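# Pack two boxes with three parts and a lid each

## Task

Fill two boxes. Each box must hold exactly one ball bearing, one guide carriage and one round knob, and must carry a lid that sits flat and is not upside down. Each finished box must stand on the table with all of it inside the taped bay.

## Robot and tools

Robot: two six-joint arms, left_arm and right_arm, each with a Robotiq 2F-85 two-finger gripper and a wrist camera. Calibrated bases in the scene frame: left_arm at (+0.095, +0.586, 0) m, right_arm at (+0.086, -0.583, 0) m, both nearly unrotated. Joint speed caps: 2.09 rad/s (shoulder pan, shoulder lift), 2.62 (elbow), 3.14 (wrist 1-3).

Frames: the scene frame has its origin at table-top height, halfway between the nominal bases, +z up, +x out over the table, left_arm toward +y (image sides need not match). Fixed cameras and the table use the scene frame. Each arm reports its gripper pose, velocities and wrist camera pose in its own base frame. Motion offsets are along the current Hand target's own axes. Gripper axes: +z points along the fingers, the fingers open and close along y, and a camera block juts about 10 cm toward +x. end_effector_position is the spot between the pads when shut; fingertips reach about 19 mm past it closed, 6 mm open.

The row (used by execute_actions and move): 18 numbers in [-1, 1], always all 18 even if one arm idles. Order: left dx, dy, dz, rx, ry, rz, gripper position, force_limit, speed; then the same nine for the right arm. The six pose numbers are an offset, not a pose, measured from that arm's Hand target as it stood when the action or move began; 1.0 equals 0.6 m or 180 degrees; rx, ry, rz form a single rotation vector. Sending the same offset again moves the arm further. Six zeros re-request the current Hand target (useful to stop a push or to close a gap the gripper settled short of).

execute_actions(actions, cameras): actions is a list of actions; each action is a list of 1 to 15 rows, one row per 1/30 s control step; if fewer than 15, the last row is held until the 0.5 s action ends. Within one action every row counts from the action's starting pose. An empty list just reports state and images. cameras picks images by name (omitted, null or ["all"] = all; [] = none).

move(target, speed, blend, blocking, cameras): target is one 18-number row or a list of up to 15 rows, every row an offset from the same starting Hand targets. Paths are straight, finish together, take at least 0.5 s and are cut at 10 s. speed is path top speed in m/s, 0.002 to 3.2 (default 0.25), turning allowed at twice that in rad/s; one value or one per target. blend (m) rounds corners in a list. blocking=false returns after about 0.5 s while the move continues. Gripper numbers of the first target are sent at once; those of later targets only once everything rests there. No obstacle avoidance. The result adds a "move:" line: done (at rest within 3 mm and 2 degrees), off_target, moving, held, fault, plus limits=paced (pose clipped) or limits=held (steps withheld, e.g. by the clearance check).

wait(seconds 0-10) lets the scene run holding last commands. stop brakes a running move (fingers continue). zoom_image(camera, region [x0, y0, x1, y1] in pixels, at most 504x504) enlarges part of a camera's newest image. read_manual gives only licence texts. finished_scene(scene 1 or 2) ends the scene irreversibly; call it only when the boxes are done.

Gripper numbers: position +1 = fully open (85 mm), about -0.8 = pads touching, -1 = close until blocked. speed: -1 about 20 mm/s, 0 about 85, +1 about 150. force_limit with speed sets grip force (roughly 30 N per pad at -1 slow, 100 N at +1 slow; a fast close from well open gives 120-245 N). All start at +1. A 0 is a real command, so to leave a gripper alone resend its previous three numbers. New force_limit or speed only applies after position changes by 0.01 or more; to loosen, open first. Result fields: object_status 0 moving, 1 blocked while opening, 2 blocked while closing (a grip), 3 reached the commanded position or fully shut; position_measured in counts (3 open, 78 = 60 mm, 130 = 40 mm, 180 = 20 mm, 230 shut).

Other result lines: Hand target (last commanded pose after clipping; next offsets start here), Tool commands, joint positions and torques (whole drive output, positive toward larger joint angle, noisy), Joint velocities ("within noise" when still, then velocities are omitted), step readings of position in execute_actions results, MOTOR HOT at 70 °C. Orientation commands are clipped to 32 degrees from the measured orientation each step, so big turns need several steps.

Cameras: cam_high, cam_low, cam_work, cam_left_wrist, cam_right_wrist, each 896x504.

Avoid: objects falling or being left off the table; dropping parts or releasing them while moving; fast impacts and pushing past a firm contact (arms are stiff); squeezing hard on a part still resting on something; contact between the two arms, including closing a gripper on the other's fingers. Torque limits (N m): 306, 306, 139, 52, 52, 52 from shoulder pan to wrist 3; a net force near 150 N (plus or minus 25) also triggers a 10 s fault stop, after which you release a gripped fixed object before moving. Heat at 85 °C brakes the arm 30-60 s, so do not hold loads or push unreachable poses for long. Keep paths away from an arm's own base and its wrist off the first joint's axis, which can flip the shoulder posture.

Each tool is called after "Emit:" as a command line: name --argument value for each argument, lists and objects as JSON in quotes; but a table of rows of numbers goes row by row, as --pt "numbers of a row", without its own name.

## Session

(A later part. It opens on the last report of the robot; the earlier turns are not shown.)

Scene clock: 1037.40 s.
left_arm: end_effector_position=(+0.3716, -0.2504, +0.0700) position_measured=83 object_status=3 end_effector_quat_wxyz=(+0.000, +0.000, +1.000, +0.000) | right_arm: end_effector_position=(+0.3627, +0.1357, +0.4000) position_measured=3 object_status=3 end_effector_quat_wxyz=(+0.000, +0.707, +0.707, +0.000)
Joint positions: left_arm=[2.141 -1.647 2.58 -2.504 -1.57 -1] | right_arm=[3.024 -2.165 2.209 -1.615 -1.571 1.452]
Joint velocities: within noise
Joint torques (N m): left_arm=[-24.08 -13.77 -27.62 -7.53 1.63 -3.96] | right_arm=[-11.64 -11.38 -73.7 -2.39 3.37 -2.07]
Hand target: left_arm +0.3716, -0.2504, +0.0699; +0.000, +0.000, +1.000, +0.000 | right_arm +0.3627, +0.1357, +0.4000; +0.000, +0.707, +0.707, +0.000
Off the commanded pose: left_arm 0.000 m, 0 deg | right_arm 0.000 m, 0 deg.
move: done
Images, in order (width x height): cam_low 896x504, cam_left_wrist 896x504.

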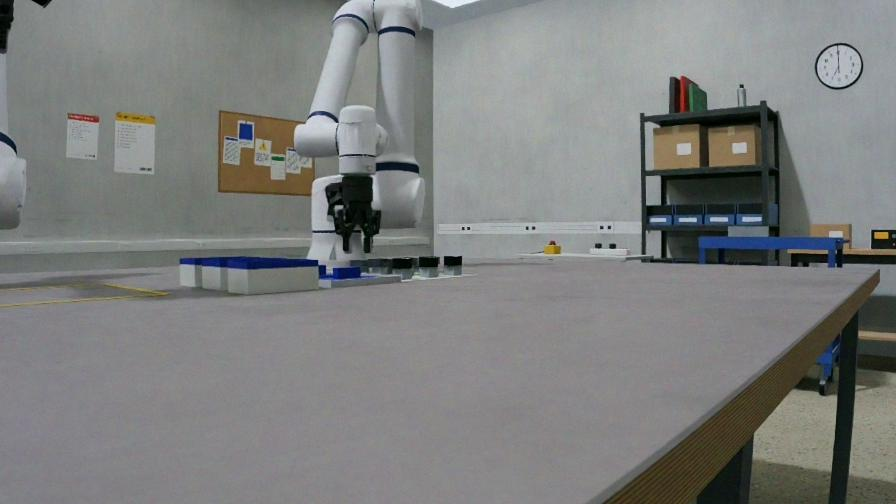

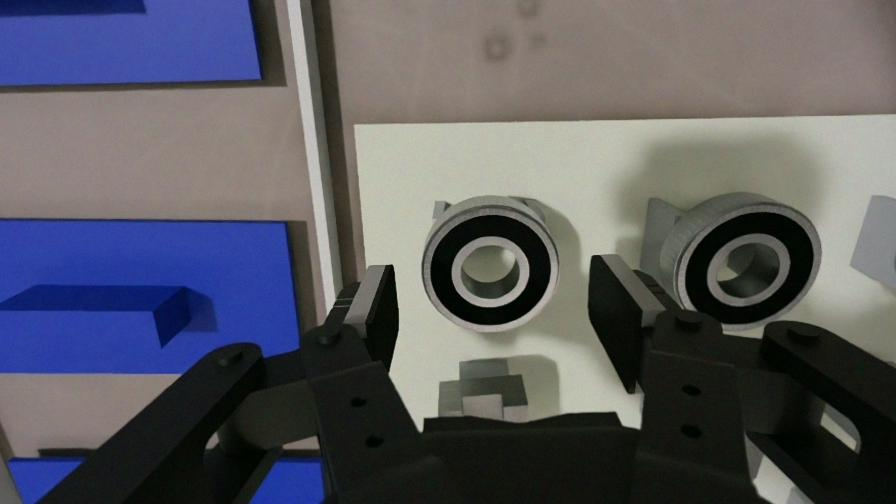

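Emit:
move --pt "0.0045 0.0008 0.0378 0 0 0 0.363 -0.6 0 0 0 0 0 0 0 1 1 1" --pt "0.0045 0.0008 0.0378 0 0 0 -1 -0.6 -1 0 0 0 0 0 0 1 1 1" --speed 0.12 --cameras '["cam_left_wrist", "cam_low"]'

Emit:
zoom_image --camera "cam_low" --region '[320, 180, 480, 305]'

Emit:
zoom_image --camera "cam_left_wrist" --region '[350, 180, 650, 420]'

Scene clock: 1082.23 s.
left_arm: end_effector_position=(+0.3689, -0.2499, +0.0472) position_measured=116 object_status=0 end_effector_quat_wxyz=(+0.000, +0.000, +1.000, +0.000) | right_arm: end_effector_position=(+0.3627, +0.1357, +0.4000) position_measured=3 object_status=3 end_effector_quat_wxyz=(+0.000, +0.707, +0.707, +0.000)
Joint positions: left_arm=[2.136 -1.594 2.602 -2.58 -1.57 -1.005] | right_arm=[3.024 -2.165 2.209 -1.615 -1.571 1.452]
Joint velocities: within noise
Joint torques (N m): left_arm=[-19.84 -17.29 -27.49 -5.93 0.77 -3.81] | right_arm=[-12.18 -8.33 -72.37 -2.71 3.47 -2.19]
Hand target: left_arm +0.3689, -0.2499, +0.0472; +0.000, +0.000, +1.000, +0.000 | right_arm +0.3627, +0.1357, +0.4000; +0.000, +0.707, +0.707, +0.000
Off the commanded pose: left_arm 0.000 m, 0 deg | right_arm 0.000 m, 0 deg.
move: done
Images, in order (width x height): cam_low 896x504, cam_left_wrist 896x504.

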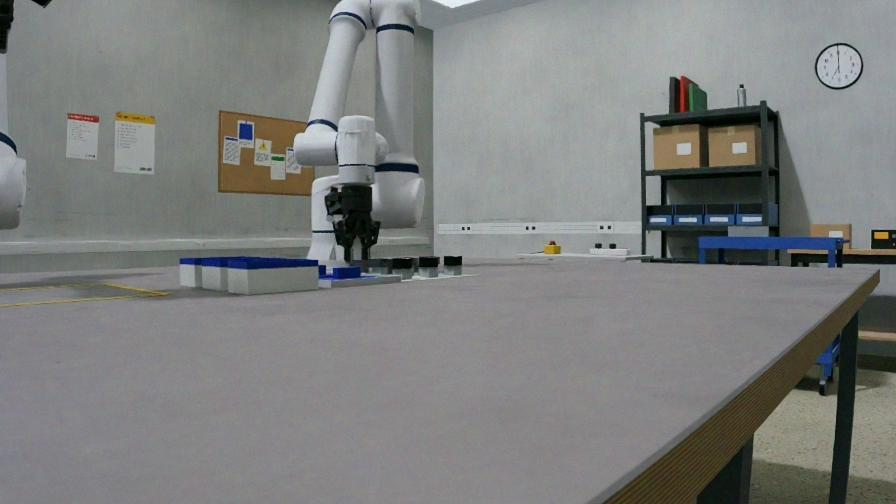

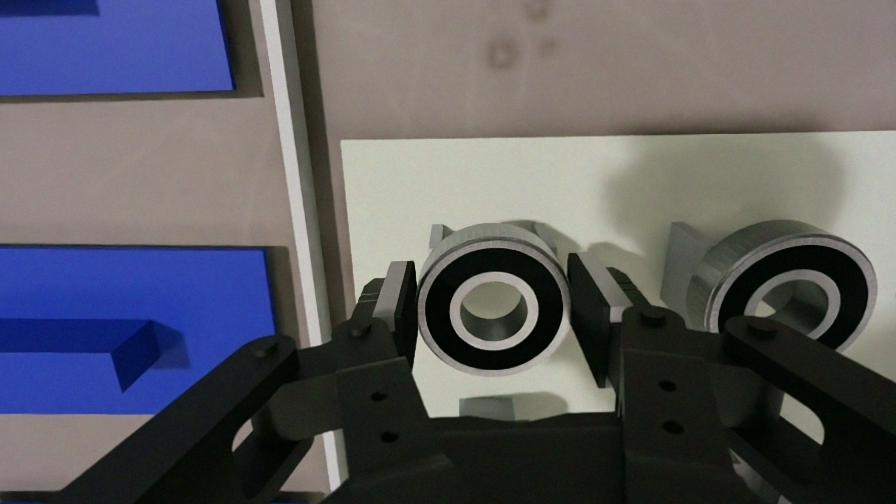

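Scaled by 3.150 from the camera's 896x504 image, which has a finer 1280x720 frame.

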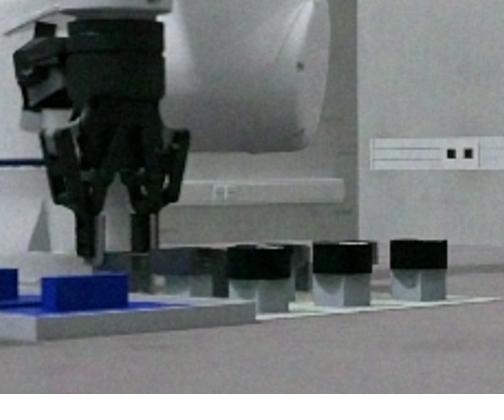

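Scaled by 1.680 from the camera's 896x504 image, which has a finer 1280x720 frame.

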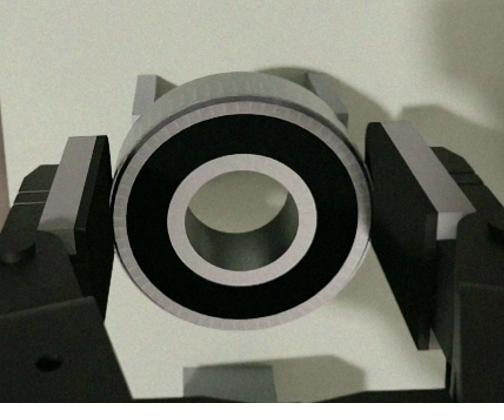

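Emit:
wait --seconds 0.1 --cameras '["cam_left_wrist"]'

Scene clock: 1087.53 s.
left_arm: end_effector_position=(+0.3689, -0.2499, +0.0472) position_measured=116 object_status=2 end_effector_quat_wxyz=(+0.000, +0.000, +1.000, +0.000) | right_arm: end_effector_position=(+0.3627, +0.1357, +0.4000) position_measured=3 object_status=3 end_effector_quat_wxyz=(+0.000, +0.707, +0.707, +0.000)
Joint positions: left_arm=[2.136 -1.594 2.602 -2.58 -1.57 -1.005] | right_arm=[3.024 -2.165 2.209 -1.615 -1.571 1.452]
Joint velocities: within noise
Joint torques (N m): left_arm=[-22.91 -16.99 -34.51 -1.11 1.26 -3.64] | right_arm=[-10.99 -12.71 -72.17 -3.49 2.66 -1.75]
Hand target: left_arm +0.3689, -0.2499, +0.0472; +0.000, +0.000, +1.000, +0.000 | right_arm +0.3627, +0.1357, +0.4000; +0.000, +0.707, +0.707, +0.000
Tool commands: left_gripper/position=-1.0 left_gripper/force_limit=-0.6 left_gripper/speed=-1.0 right_gripper/position=+1.0 right_gripper/force_limit=+1.0 right_gripper/speed=+1.0
Off the commanded pose: left_arm 0.000 m, 0 deg | right_arm 0.000 m, 0 deg.
wait: 0.10 s; at rest from the start
Images, in order (width x height): cam_left_wrist 896x504.

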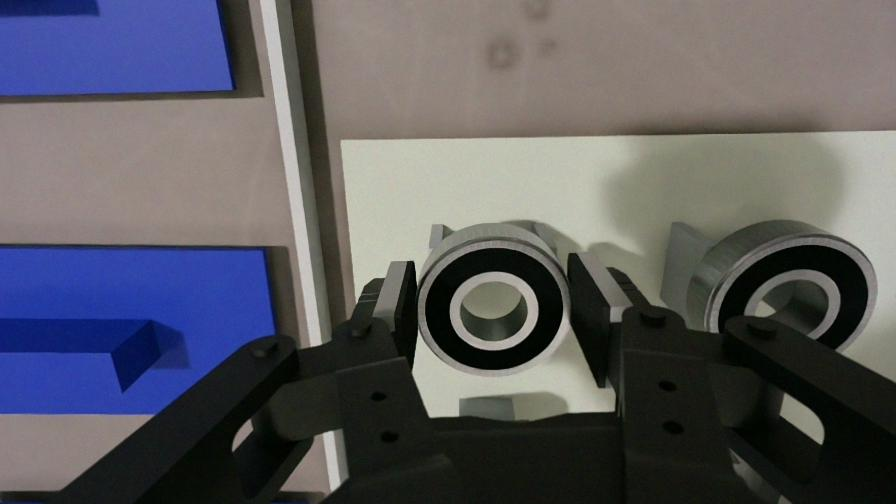

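Emit:
move --pt "0 0 -0.1667 0 0 0 -1 -0.6 -1 0 0 0 0 0 0 1 1 1" --pt "0.0665 -0.5908 -0.1667 0 0 0 -1 -0.6 -1 0 0 0 0 0 0 1 1 1" --speed 0.3 --blend '[0.04, 0]' --cameras '["cam_left_wrist", "cam_work", "cam_low"]'

Emit:
zoom_image --camera "cam_left_wrist" --region '[300, 60, 700, 360]'

Emit:
zoom_image --camera "cam_low" --region '[170, 170, 350, 310]'

Scene clock: 1217.17 s.
left_arm: end_effector_position=(+0.3289, -0.6041, +0.1474) position_measured=116 object_status=2 end_effector_quat_wxyz=(+0.000, +0.000, +1.000, +0.000) | right_arm: end_effector_position=(+0.3627, +0.1357, +0.4000) position_measured=3 object_status=3 end_effector_quat_wxyz=(+0.000, +0.707, +0.707, +0.000)
Joint positions: left_arm=[1.808 -1.385 2.096 -2.282 -1.57 -1.333] | right_arm=[3.024 -2.165 2.209 -1.615 -1.571 1.452]
Joint velocities: within noise
Joint torques (N m): left_arm=[-21.03 -59.33 -52.42 -0.8 1.83 -3.66] | right_arm=[-12.46 -12.29 -69.58 -3.29 3.29 -1.74]
Hand target: left_arm +0.3289, -0.6044, +0.1474; +0.000, +0.000, +1.000, +0.000 | right_arm +0.3627, +0.1357, +0.4000; +0.000, +0.707, +0.707, +0.000
Off the commanded pose: left_arm 0.000 m, 0 deg | right_arm 0.000 m, 0 deg.
move: done
Images, in order (width x height): cam_low 896x504, cam_work 896x504, cam_left_wrist 896x504.

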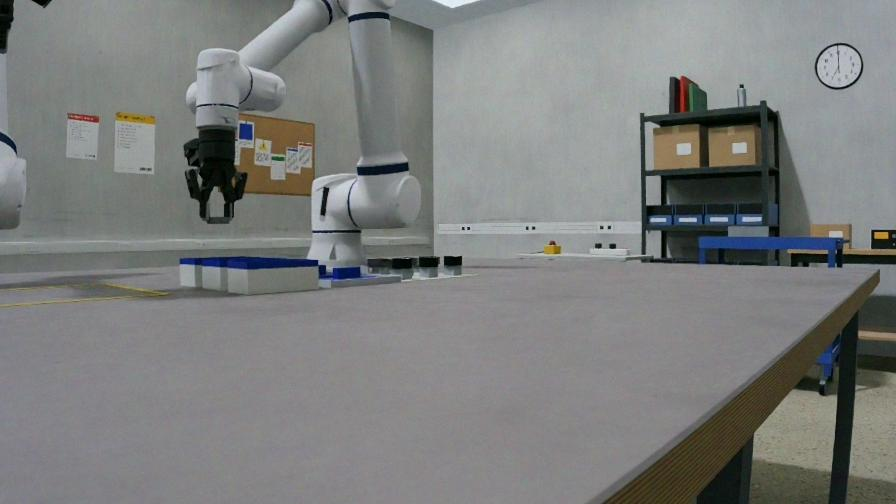

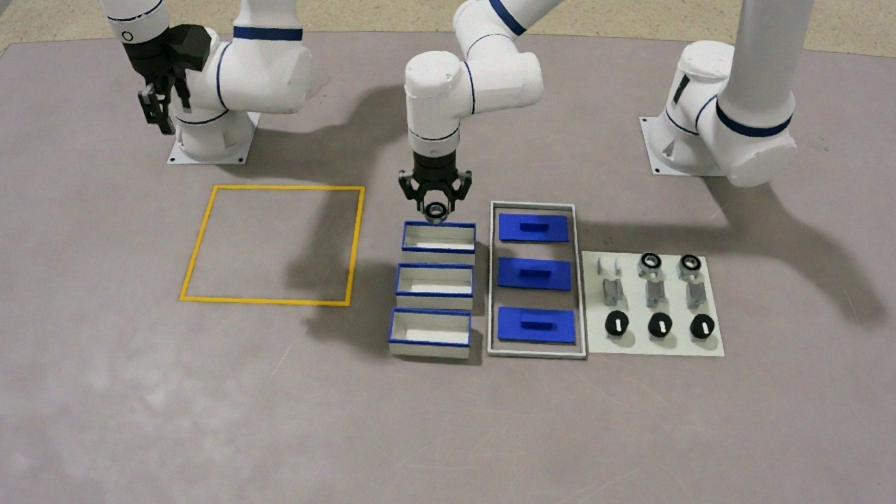

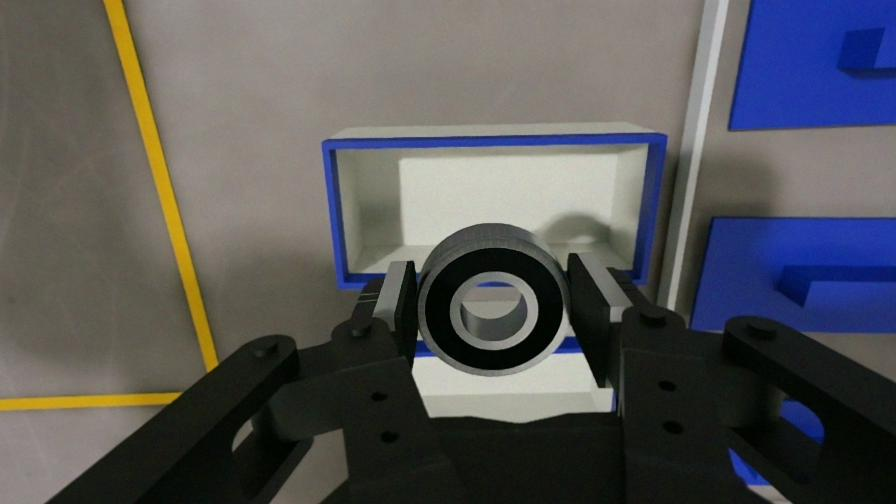

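Scaled by 1.260 from the camera's 896x504 image, which has a finer 1280x720 frame.

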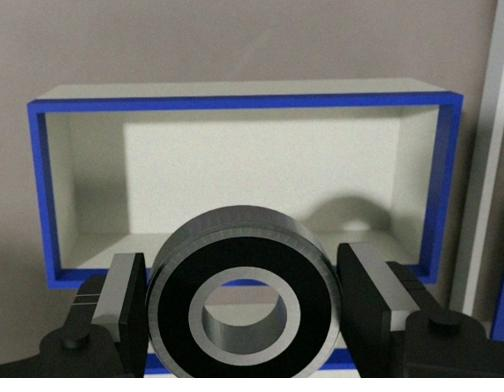

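Scaled by 2.800 from the camera's 896x504 image, which has a finer 1280x720 frame.

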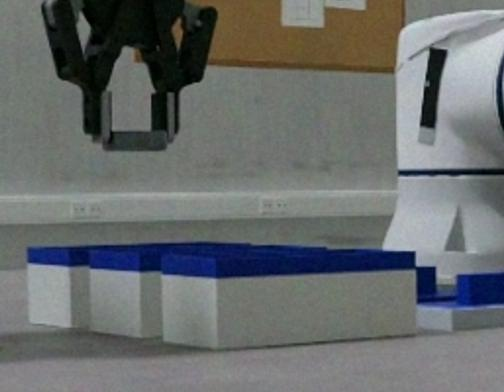

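Emit:
zoom_image --camera "cam_low" --region '[180, 165, 260, 235]'

Emit:
zoom_image --camera "cam_left_wrist" --region '[310, 100, 510, 300]'

Emit:
zoom_image --camera "cam_left_wrist" --region '[500, 100, 700, 300]'

Scaled by 6.300 from the camera's 896x504 image, which has a finer 1280x720 frame.

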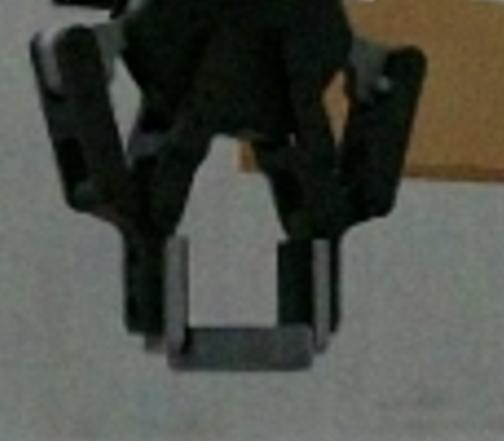

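Scaled by 2.520 from the camera's 896x504 image, which has a finer 1280x720 frame.

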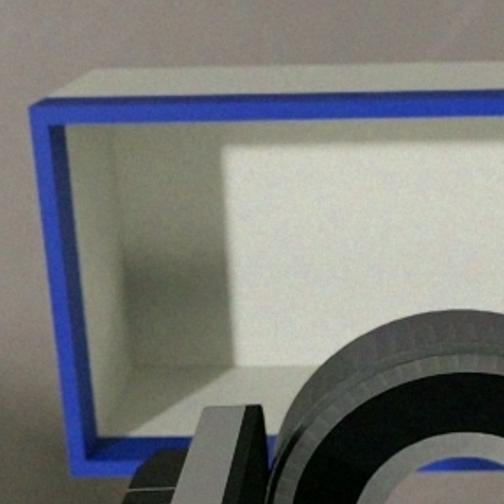

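Scaled by 2.520 from the camera's 896x504 image, which has a finer 1280x720 frame.

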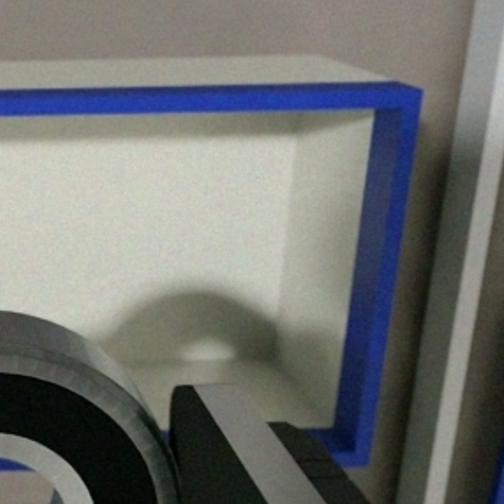

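Emit:
zoom_image --camera "cam_work" --region '[580, 235, 740, 365]'

Emit:
zoom_image --camera "cam_work" --region '[580, 240, 660, 310]'

Scaled by 3.150 from the camera's 896x504 image, which has a finer 1280x720 frame.

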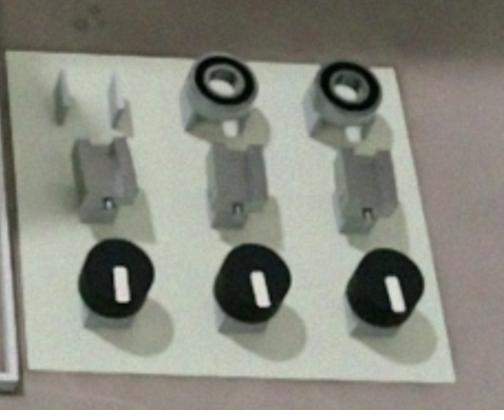

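Scaled by 6.300 from the camera's 896x504 image, which has a finer 1280x720 frame.

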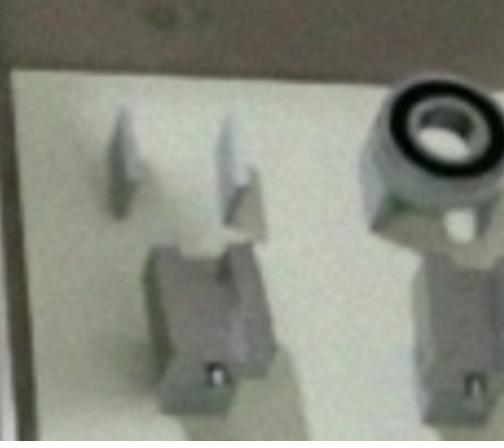

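Emit:
move --pt "-0.0045 -0.0083 0 0 0 0.0095 -1 -0.6 -1 0 0 0 0 0 0 1 1 1" --pt "-0.0045 -0.0083 0.18 0 0 0.0095 -1 -0.6 -1 0 0 0 0 0 0 1 1 1" --speed '[0.2, 0.12]' --cameras '["cam_left_wrist", "cam_work", "cam_low"]'

Emit:
zoom_image --camera "cam_left_wrist" --region '[250, 100, 750, 400]'

Emit:
zoom_image --camera "cam_work" --region '[360, 160, 520, 260]'

Scene clock: 1481.17 s.
left_arm: end_effector_position=(+0.3317, -0.6094, +0.0396) position_measured=116 object_status=2 end_effector_quat_wxyz=(+0.000, +0.015, +1.000, +0.000) | right_arm: end_effector_position=(+0.3627, +0.1357, +0.4000) position_measured=3 object_status=3 end_effector_quat_wxyz=(+0.000, +0.707, +0.707, +0.000)
Joint positions: left_arm=[1.81 -1.227 2.149 -2.493 -1.57 -1.301] | right_arm=[3.024 -2.165 2.209 -1.615 -1.571 1.452]
Joint velocities: within noise
Joint torques (N m): left_arm=[14.79 -66.96 -28.37 -7.68 -1.92 4.86] | right_arm=[-9.93 -14.83 -67.18 -3.7 3.07 -1.83]
Hand target: left_arm +0.3317, -0.6094, +0.0394; +0.000, +0.015, +1.000, +0.000 | right_arm +0.3627, +0.1357, +0.4000; +0.000, +0.707, +0.707, +0.000
Off the commanded pose: left_arm 0.000 m, 0 deg | right_arm 0.000 m, 0 deg.
move: done
Images, in order (width x height): cam_low 896x504, cam_work 896x504, cam_left_wrist 896x504.

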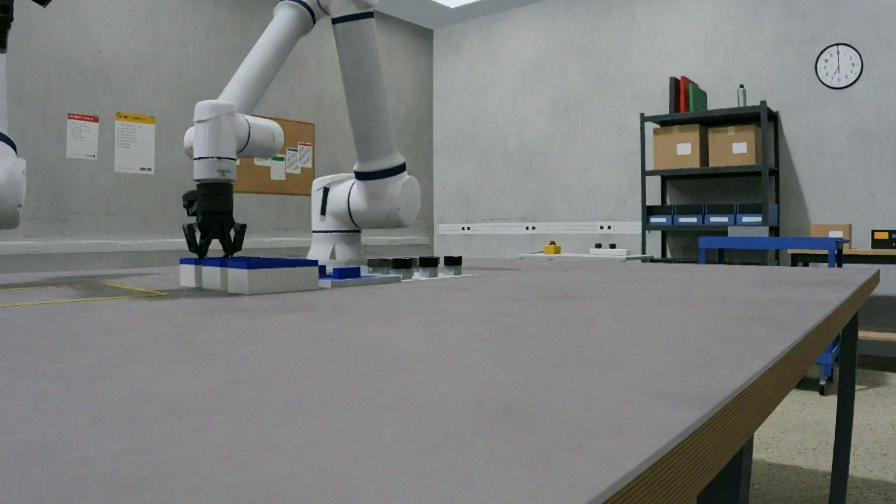

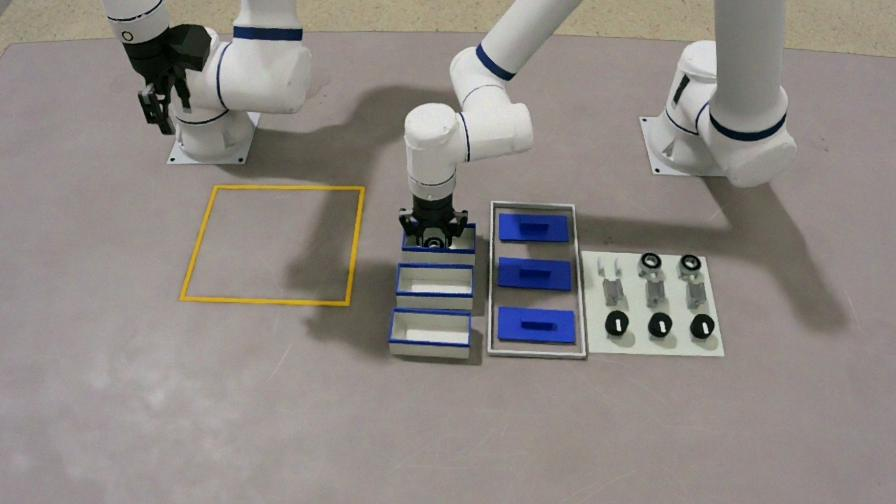

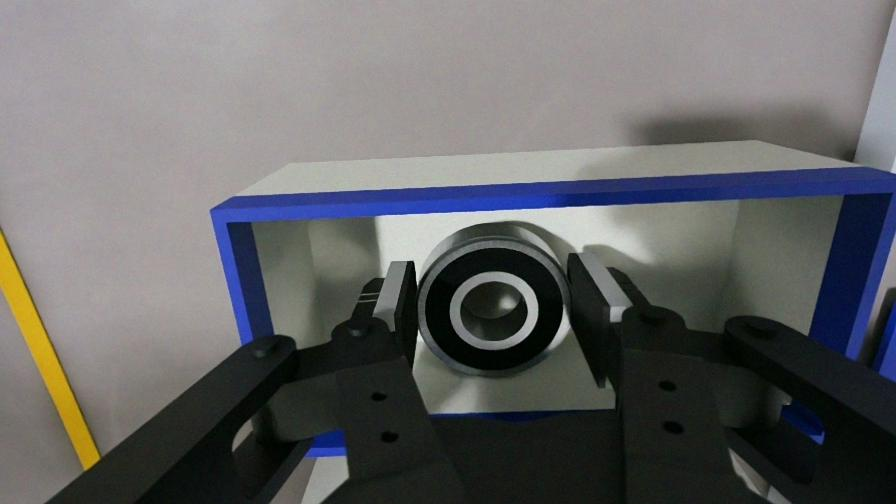

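Scaled by 1.008 from the camera's 896x504 image, which has a finer 1280x720 frame.

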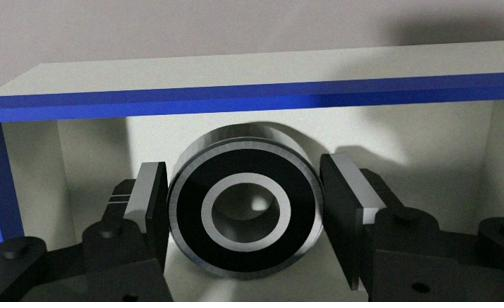

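Scaled by 3.150 from the camera's 896x504 image, which has a finer 1280x720 frame.

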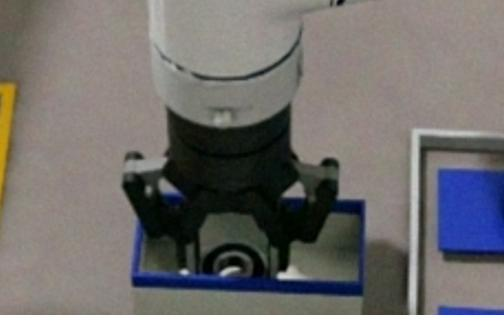

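Emit:
move --target '[0, 0, 0.0165, 0, 0, 0, -1, -0.6, -1, 0, 0, 0, 0, 0, 0, 1, 1, 1]' --speed 0.05 --cameras '["cam_left_wrist"]'

Emit:
zoom_image --camera "cam_left_wrist" --region '[350, 180, 650, 420]'

Scene clock: 1516.00 s.
left_arm: end_effector_position=(+0.3317, -0.6094, +0.0297) position_measured=116 object_status=2 end_effector_quat_wxyz=(+0.000, +0.015, +1.000, +0.000) | right_arm: end_effector_position=(+0.3627, +0.1357, +0.4000) position_measured=3 object_status=3 end_effector_quat_wxyz=(+0.000, +0.707, +0.707, +0.000)
Joint positions: left_arm=[1.81 -1.212 2.153 -2.513 -1.57 -1.301] | right_arm=[3.024 -2.165 2.209 -1.615 -1.571 1.452]
Joint velocities: within noise
Joint torques (N m): left_arm=[15.52 -66.49 -28.29 -7.91 -1.38 4.74] | right_arm=[-10.8 -12.04 -66.77 -3.59 3.15 -1.6]
Hand target: left_arm +0.3317, -0.6094, +0.0295; +0.000, +0.015, +1.000, +0.000 | right_arm +0.3627, +0.1357, +0.4000; +0.000, +0.707, +0.707, +0.000
Off the commanded pose: left_arm 0.000 m, 0 deg | right_arm 0.000 m, 0 deg.
move: done
Images, in order (width x height): cam_left_wrist 896x504.

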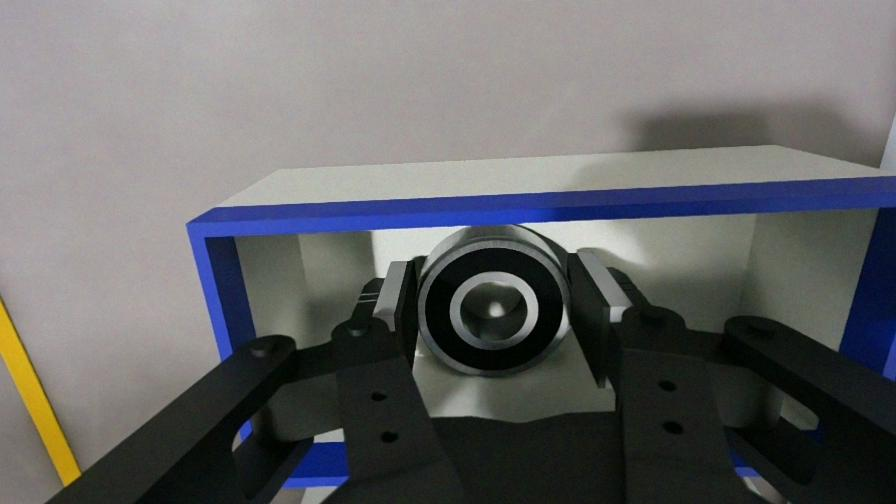

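Scaled by 1.680 from the camera's 896x504 image, which has a finer 1280x720 frame.

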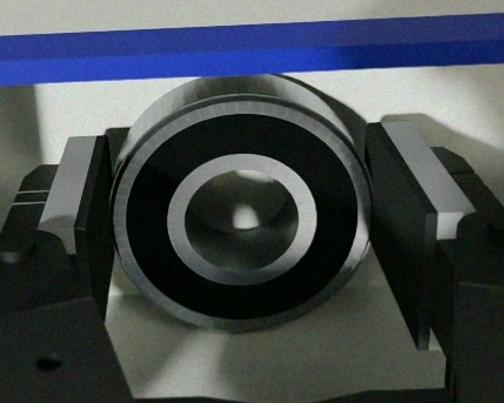

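Emit:
move --target '[0, 0, 0.0025, 0, 0, 0, -1, -0.6, -1, 0, 0, 0, 0, 0, 0, 1, 1, 1]' --speed 0.02 --cameras '["cam_left_wrist"]'

Emit:
zoom_image --camera "cam_left_wrist" --region '[350, 180, 650, 420]'

Scene clock: 1535.27 s.
left_arm: end_effector_position=(+0.3317, -0.6094, +0.0281) position_measured=116 object_status=2 end_effector_quat_wxyz=(+0.000, +0.015, +1.000, +0.000) | right_arm: end_effector_position=(+0.3627, +0.1357, +0.4000) position_measured=3 object_status=3 end_effector_quat_wxyz=(+0.000, +0.707, +0.707, +0.000)
Joint positions: left_arm=[1.81 -1.209 2.153 -2.516 -1.57 -1.301] | right_arm=[3.024 -2.165 2.209 -1.615 -1.571 1.452]
Joint velocities: within noise
Joint torques (N m): left_arm=[13.1 -68.82 -28.08 -7.45 -0.28 4.8] | right_arm=[-9.55 -11.02 -66.21 -3.51 2.77 -1.71]
Hand target: left_arm +0.3317, -0.6094, +0.0280; +0.000, +0.015, +1.000, +0.000 | right_arm +0.3627, +0.1357, +0.4000; +0.000, +0.707, +0.707, +0.000
Off the commanded pose: left_arm 0.000 m, 0 deg | right_arm 0.000 m, 0 deg.
move: done
Images, in order (width x height): cam_left_wrist 896x504.

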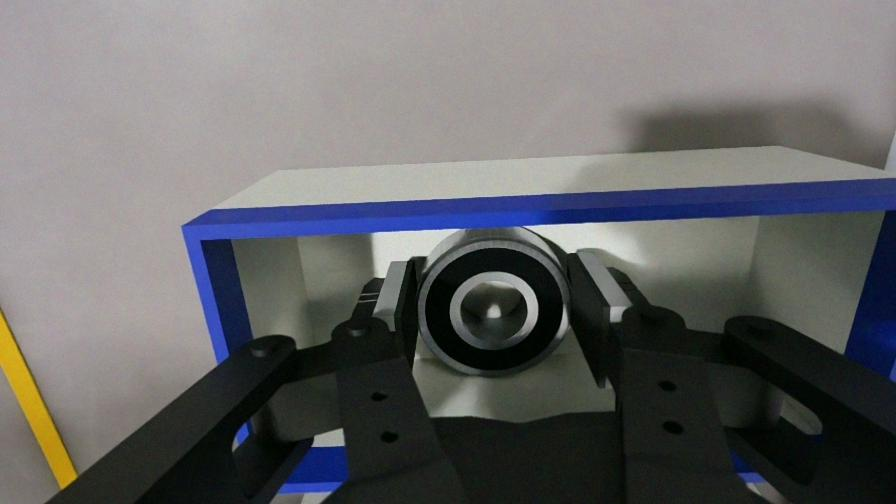

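Scaled by 1.680 from the camera's 896x504 image, which has a finer 1280x720 frame.

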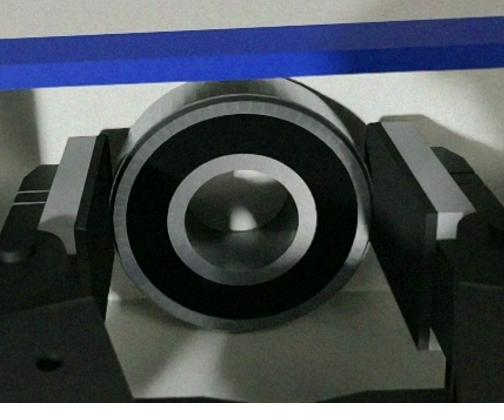

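Emit:
move --target '[0, 0, 0.0022, 0, 0, 0, -1, -0.6, -1, 0, 0, 0, 0, 0, 0, 1, 1, 1]' --speed 0.02 --cameras '["cam_left_wrist"]'

Emit:
zoom_image --camera "cam_left_wrist" --region '[400, 220, 600, 390]'

Scene clock: 1552.43 s.
left_arm: end_effector_position=(+0.3317, -0.6094, +0.0267) position_measured=116 object_status=2 end_effector_quat_wxyz=(+0.000, +0.015, +1.000, +0.000) | right_arm: end_effector_position=(+0.3627, +0.1357, +0.4000) position_measured=3 object_status=3 end_effector_quat_wxyz=(+0.000, +0.707, +0.707, +0.000)
Joint positions: left_arm=[1.81 -1.207 2.154 -2.518 -1.57 -1.301] | right_arm=[3.024 -2.165 2.209 -1.615 -1.571 1.452]
Joint velocities: within noise
Joint torques (N m): left_arm=[14.72 -68.2 -26.91 -7.45 0.54 5.09] | right_arm=[-8.45 -12.29 -65.08 -3.64 3.52 -1.71]
Hand target: left_arm +0.3317, -0.6094, +0.0267; +0.000, +0.015, +1.000, +0.000 | right_arm +0.3627, +0.1357, +0.4000; +0.000, +0.707, +0.707, +0.000
Off the commanded pose: left_arm 0.000 m, 0 deg | right_arm 0.000 m, 0 deg.
move: done
Images, in order (width x height): cam_left_wrist 896x504.

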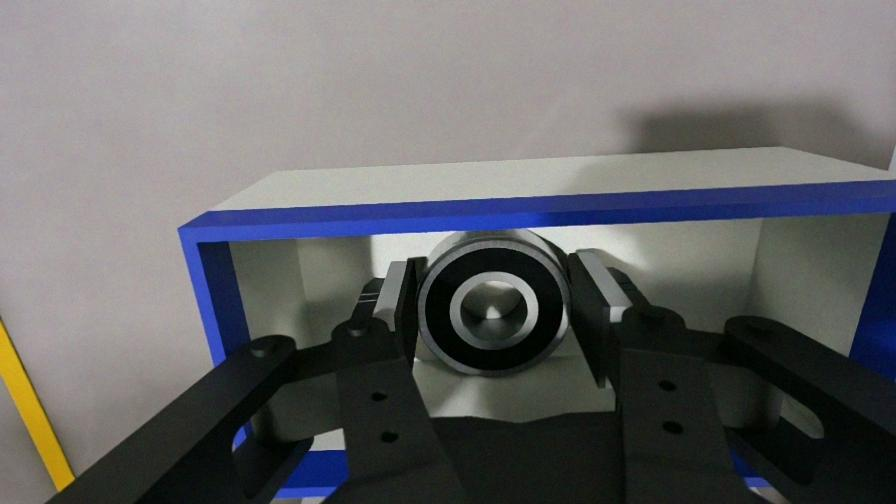

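Scaled by 2.520 from the camera's 896x504 image, which has a finer 1280x720 frame.

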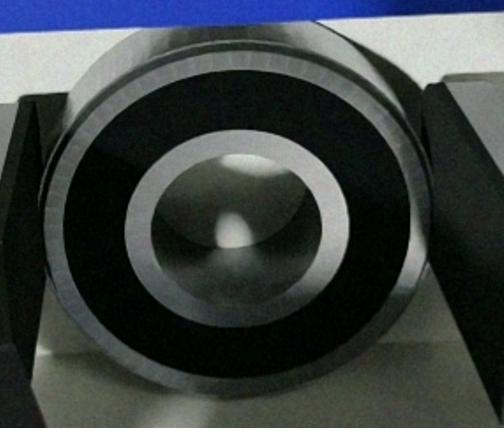

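Emit:
move --target '[0, 0, 0, 0, 0, 0, 0.24, -0.6, -1, 0, 0, 0, 0, 0, 0, 1, 1, 1]' --speed 0.05 --cameras '["cam_left_wrist"]'

Emit:
zoom_image --camera "cam_left_wrist" --region '[400, 220, 600, 390]'

Scene clock: 1564.00 s.
left_arm: end_effector_position=(+0.3317, -0.6094, +0.0267) position_measured=99 object_status=0 end_effector_quat_wxyz=(+0.000, +0.015, +1.000, +0.000) | right_arm: end_effector_position=(+0.3627, +0.1357, +0.4000) position_measured=3 object_status=3 end_effector_quat_wxyz=(+0.000, +0.707, +0.707, +0.000)
Joint positions: left_arm=[1.81 -1.207 2.154 -2.519 -1.57 -1.301] | right_arm=[3.024 -2.165 2.209 -1.615 -1.571 1.452]
Joint velocities: within noise
Joint torques (N m): left_arm=[14.68 -69.07 -35.78 -6.12 0.71 4.91] | right_arm=[-7.63 -11.72 -62.56 -3.27 3.1 -1.66]
Hand target: left_arm +0.3317, -0.6094, +0.0267; +0.000, +0.015, +1.000, +0.000 | right_arm +0.3627, +0.1357, +0.4000; +0.000, +0.707, +0.707, +0.000
Off the commanded pose: left_arm 0.000 m, 0 deg | right_arm 0.000 m, 0 deg.
move: done
Images, in order (width x height): cam_left_wrist 896x504.

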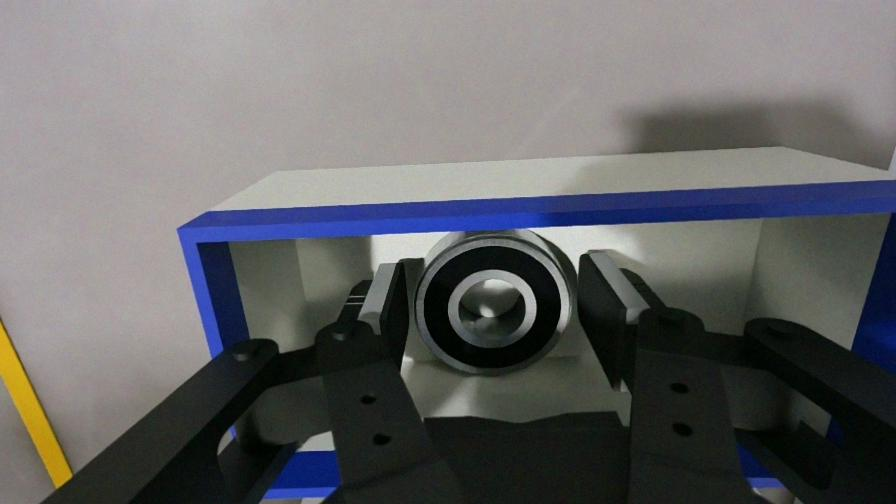

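Scaled by 2.520 from the camera's 896x504 image, which has a finer 1280x720 frame.

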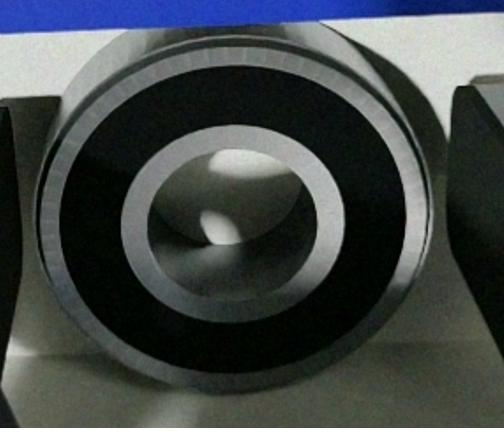

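Emit:
move --pt "0 0 -0.1722 0 0 0 0.24 -0.6 -1 0 0 0 0 0 0 1 1 1" --pt "-0.1535 0.5983 -0.1722 0 0 0 0.363 -0.6 -0.5 0 0 0 0 0 0 1 1 1" --speed '[0.2, 0.4]' --blend '[0.03, 0]' --cameras '["cam_left_wrist", "cam_work"]'

Emit:
zoom_image --camera "cam_left_wrist" --region '[330, 120, 630, 370]'

Emit:
zoom_image --camera "cam_work" --region '[380, 200, 500, 370]'

Scene clock: 1601.13 s.
left_arm: end_effector_position=(+0.4344, -0.2533, +0.1299) position_measured=83 object_status=0 end_effector_quat_wxyz=(+0.000, +0.015, +1.000, +0.000) | right_arm: end_effector_position=(+0.3627, +0.1357, +0.4000) position_measured=3 object_status=3 end_effector_quat_wxyz=(+0.000, +0.707, +0.707, +0.000)
Joint positions: left_arm=[2.253 -1.664 2.435 -2.343 -1.57 -0.859] | right_arm=[3.024 -2.165 2.209 -1.615 -1.571 1.452]
Joint velocities: within noise
Joint torques (N m): left_arm=[13.66 -66.92 -36.38 -1.6 -3.13 4.88] | right_arm=[-6.46 -10.87 -61.83 -3.57 2.76 -1.63]
Hand target: left_arm +0.4344, -0.2533, +0.1299; +0.000, +0.015, +1.000, +0.000 | right_arm +0.3627, +0.1357, +0.4000; +0.000, +0.707, +0.707, +0.000
Off the commanded pose: left_arm 0.000 m, 0 deg | right_arm 0.000 m, 0 deg.
move: done
Images, in order (width x height): cam_work 896x504, cam_left_wrist 896x504.

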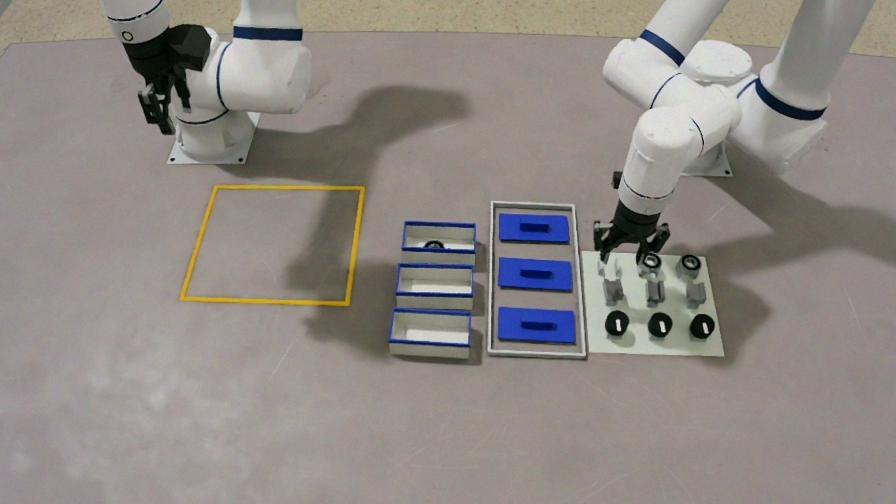

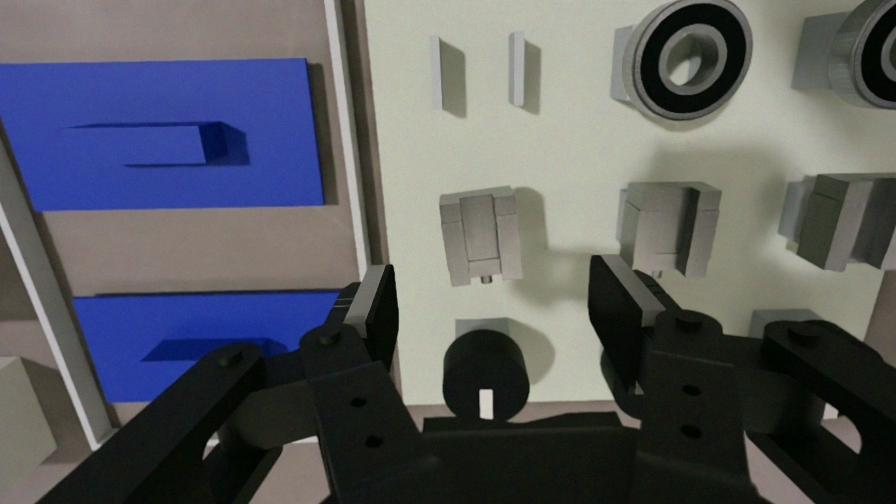

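Scaled by 1.680 from the camera's 896x504 image, which has a finer 1280x720 frame.

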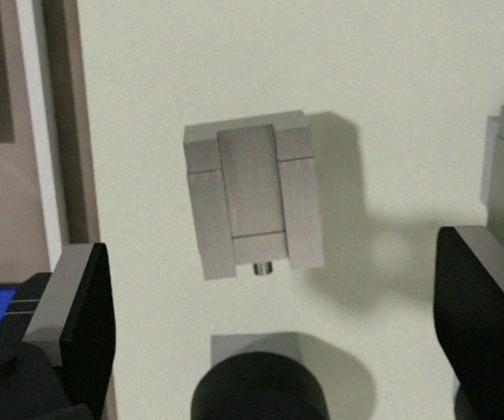

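Scaled by 2.965 from the camera's 896x504 image, which has a finer 1280x720 frame.

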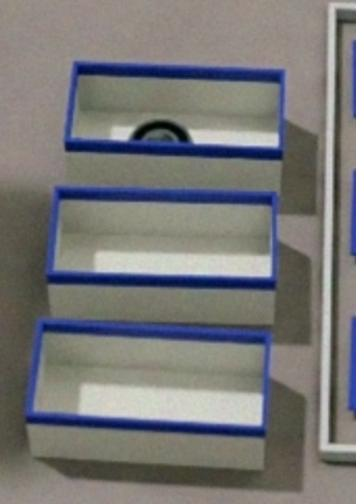

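Emit:
move --pt "-0.0133 -0.001 0.06 0 0 -0.019 0.363 -0.6 -0.5 0 0 0 0 0 0 1 1 1" --pt "-0.0133 -0.001 0.119 0 0 -0.019 0.363 -0.6 -0.5 0 0 0 0 0 0 1 1 1" --pt "-0.0133 -0.001 0.119 0 0 -0.019 -1 -0.6 -1 0 0 0 0 0 0 1 1 1" --speed '[0.2, 0.12, 0.1]' --cameras '["cam_left_wrist", "cam_low"]'

Emit:
zoom_image --camera "cam_left_wrist" --region '[350, 180, 650, 420]'

Emit:
zoom_image --camera "cam_low" --region '[320, 220, 440, 300]'

Scene clock: 1650.93 s.
left_arm: end_effector_position=(+0.4424, -0.2542, +0.0585) position_measured=149 object_status=0 end_effector_quat_wxyz=(+0.000, -0.015, +1.000, +0.000) | right_arm: end_effector_position=(+0.3627, +0.1357, +0.4000) position_measured=3 object_status=3 end_effector_quat_wxyz=(+0.000, +0.707, +0.707, +0.000)
Joint positions: left_arm=[2.265 -1.511 2.48 -2.541 -1.57 -0.907] | right_arm=[3.024 -2.165 2.209 -1.615 -1.571 1.452]
Joint velocities: within noise
Joint torques (N m): left_arm=[11.84 -30.85 -30.72 -6.28 0.87 -3.82] | right_arm=[-3.3 -11.48 -61 -3.12 2.7 -1.05]
Hand target: left_arm +0.4424, -0.2542, +0.0585; +0.000, -0.015, +1.000, +0.000 | right_arm +0.3627, +0.1357, +0.4000; +0.000, +0.707, +0.707, +0.000
Off the commanded pose: left_arm 0.000 m, 0 deg | right_arm 0.000 m, 0 deg.
move: done
Images, in order (width x height): cam_low 896x504, cam_left_wrist 896x504.

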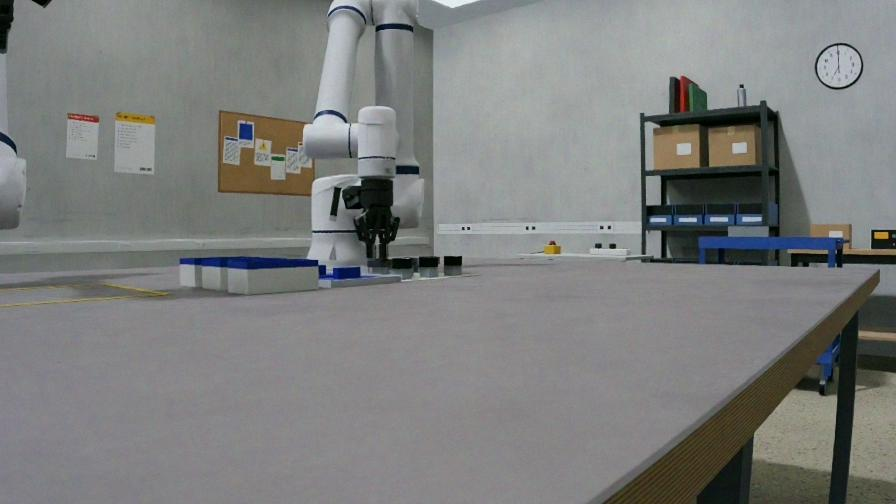

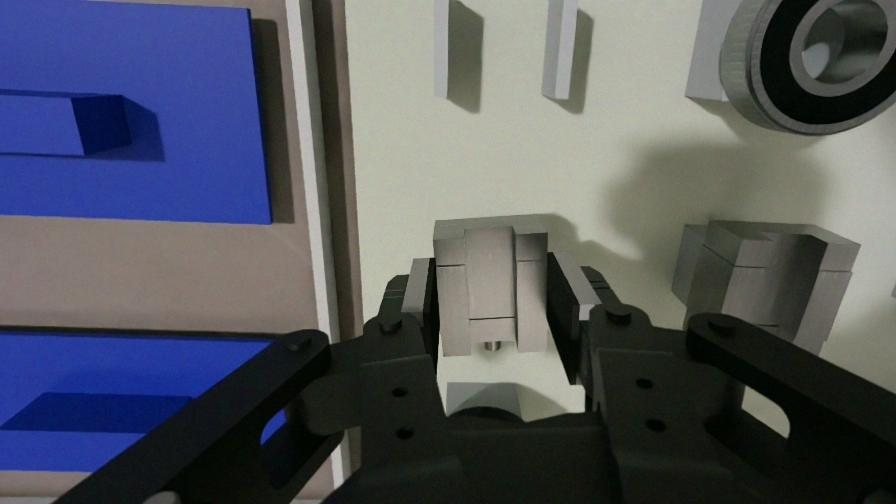

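Scaled by 1.680 from the camera's 896x504 image, which has a finer 1280x720 frame.

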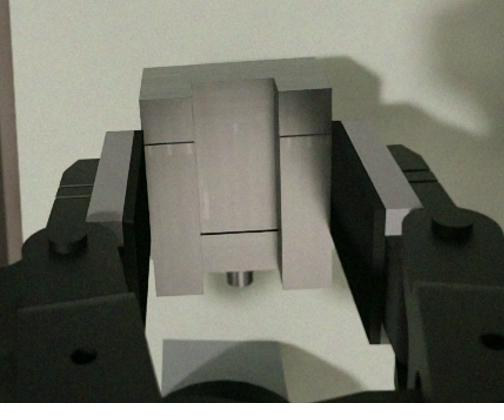

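Scaled by 4.200 from the camera's 896x504 image, which has a finer 1280x720 frame.

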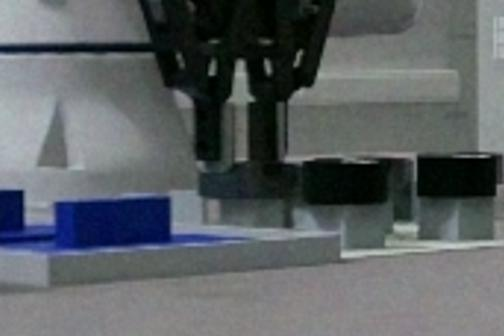

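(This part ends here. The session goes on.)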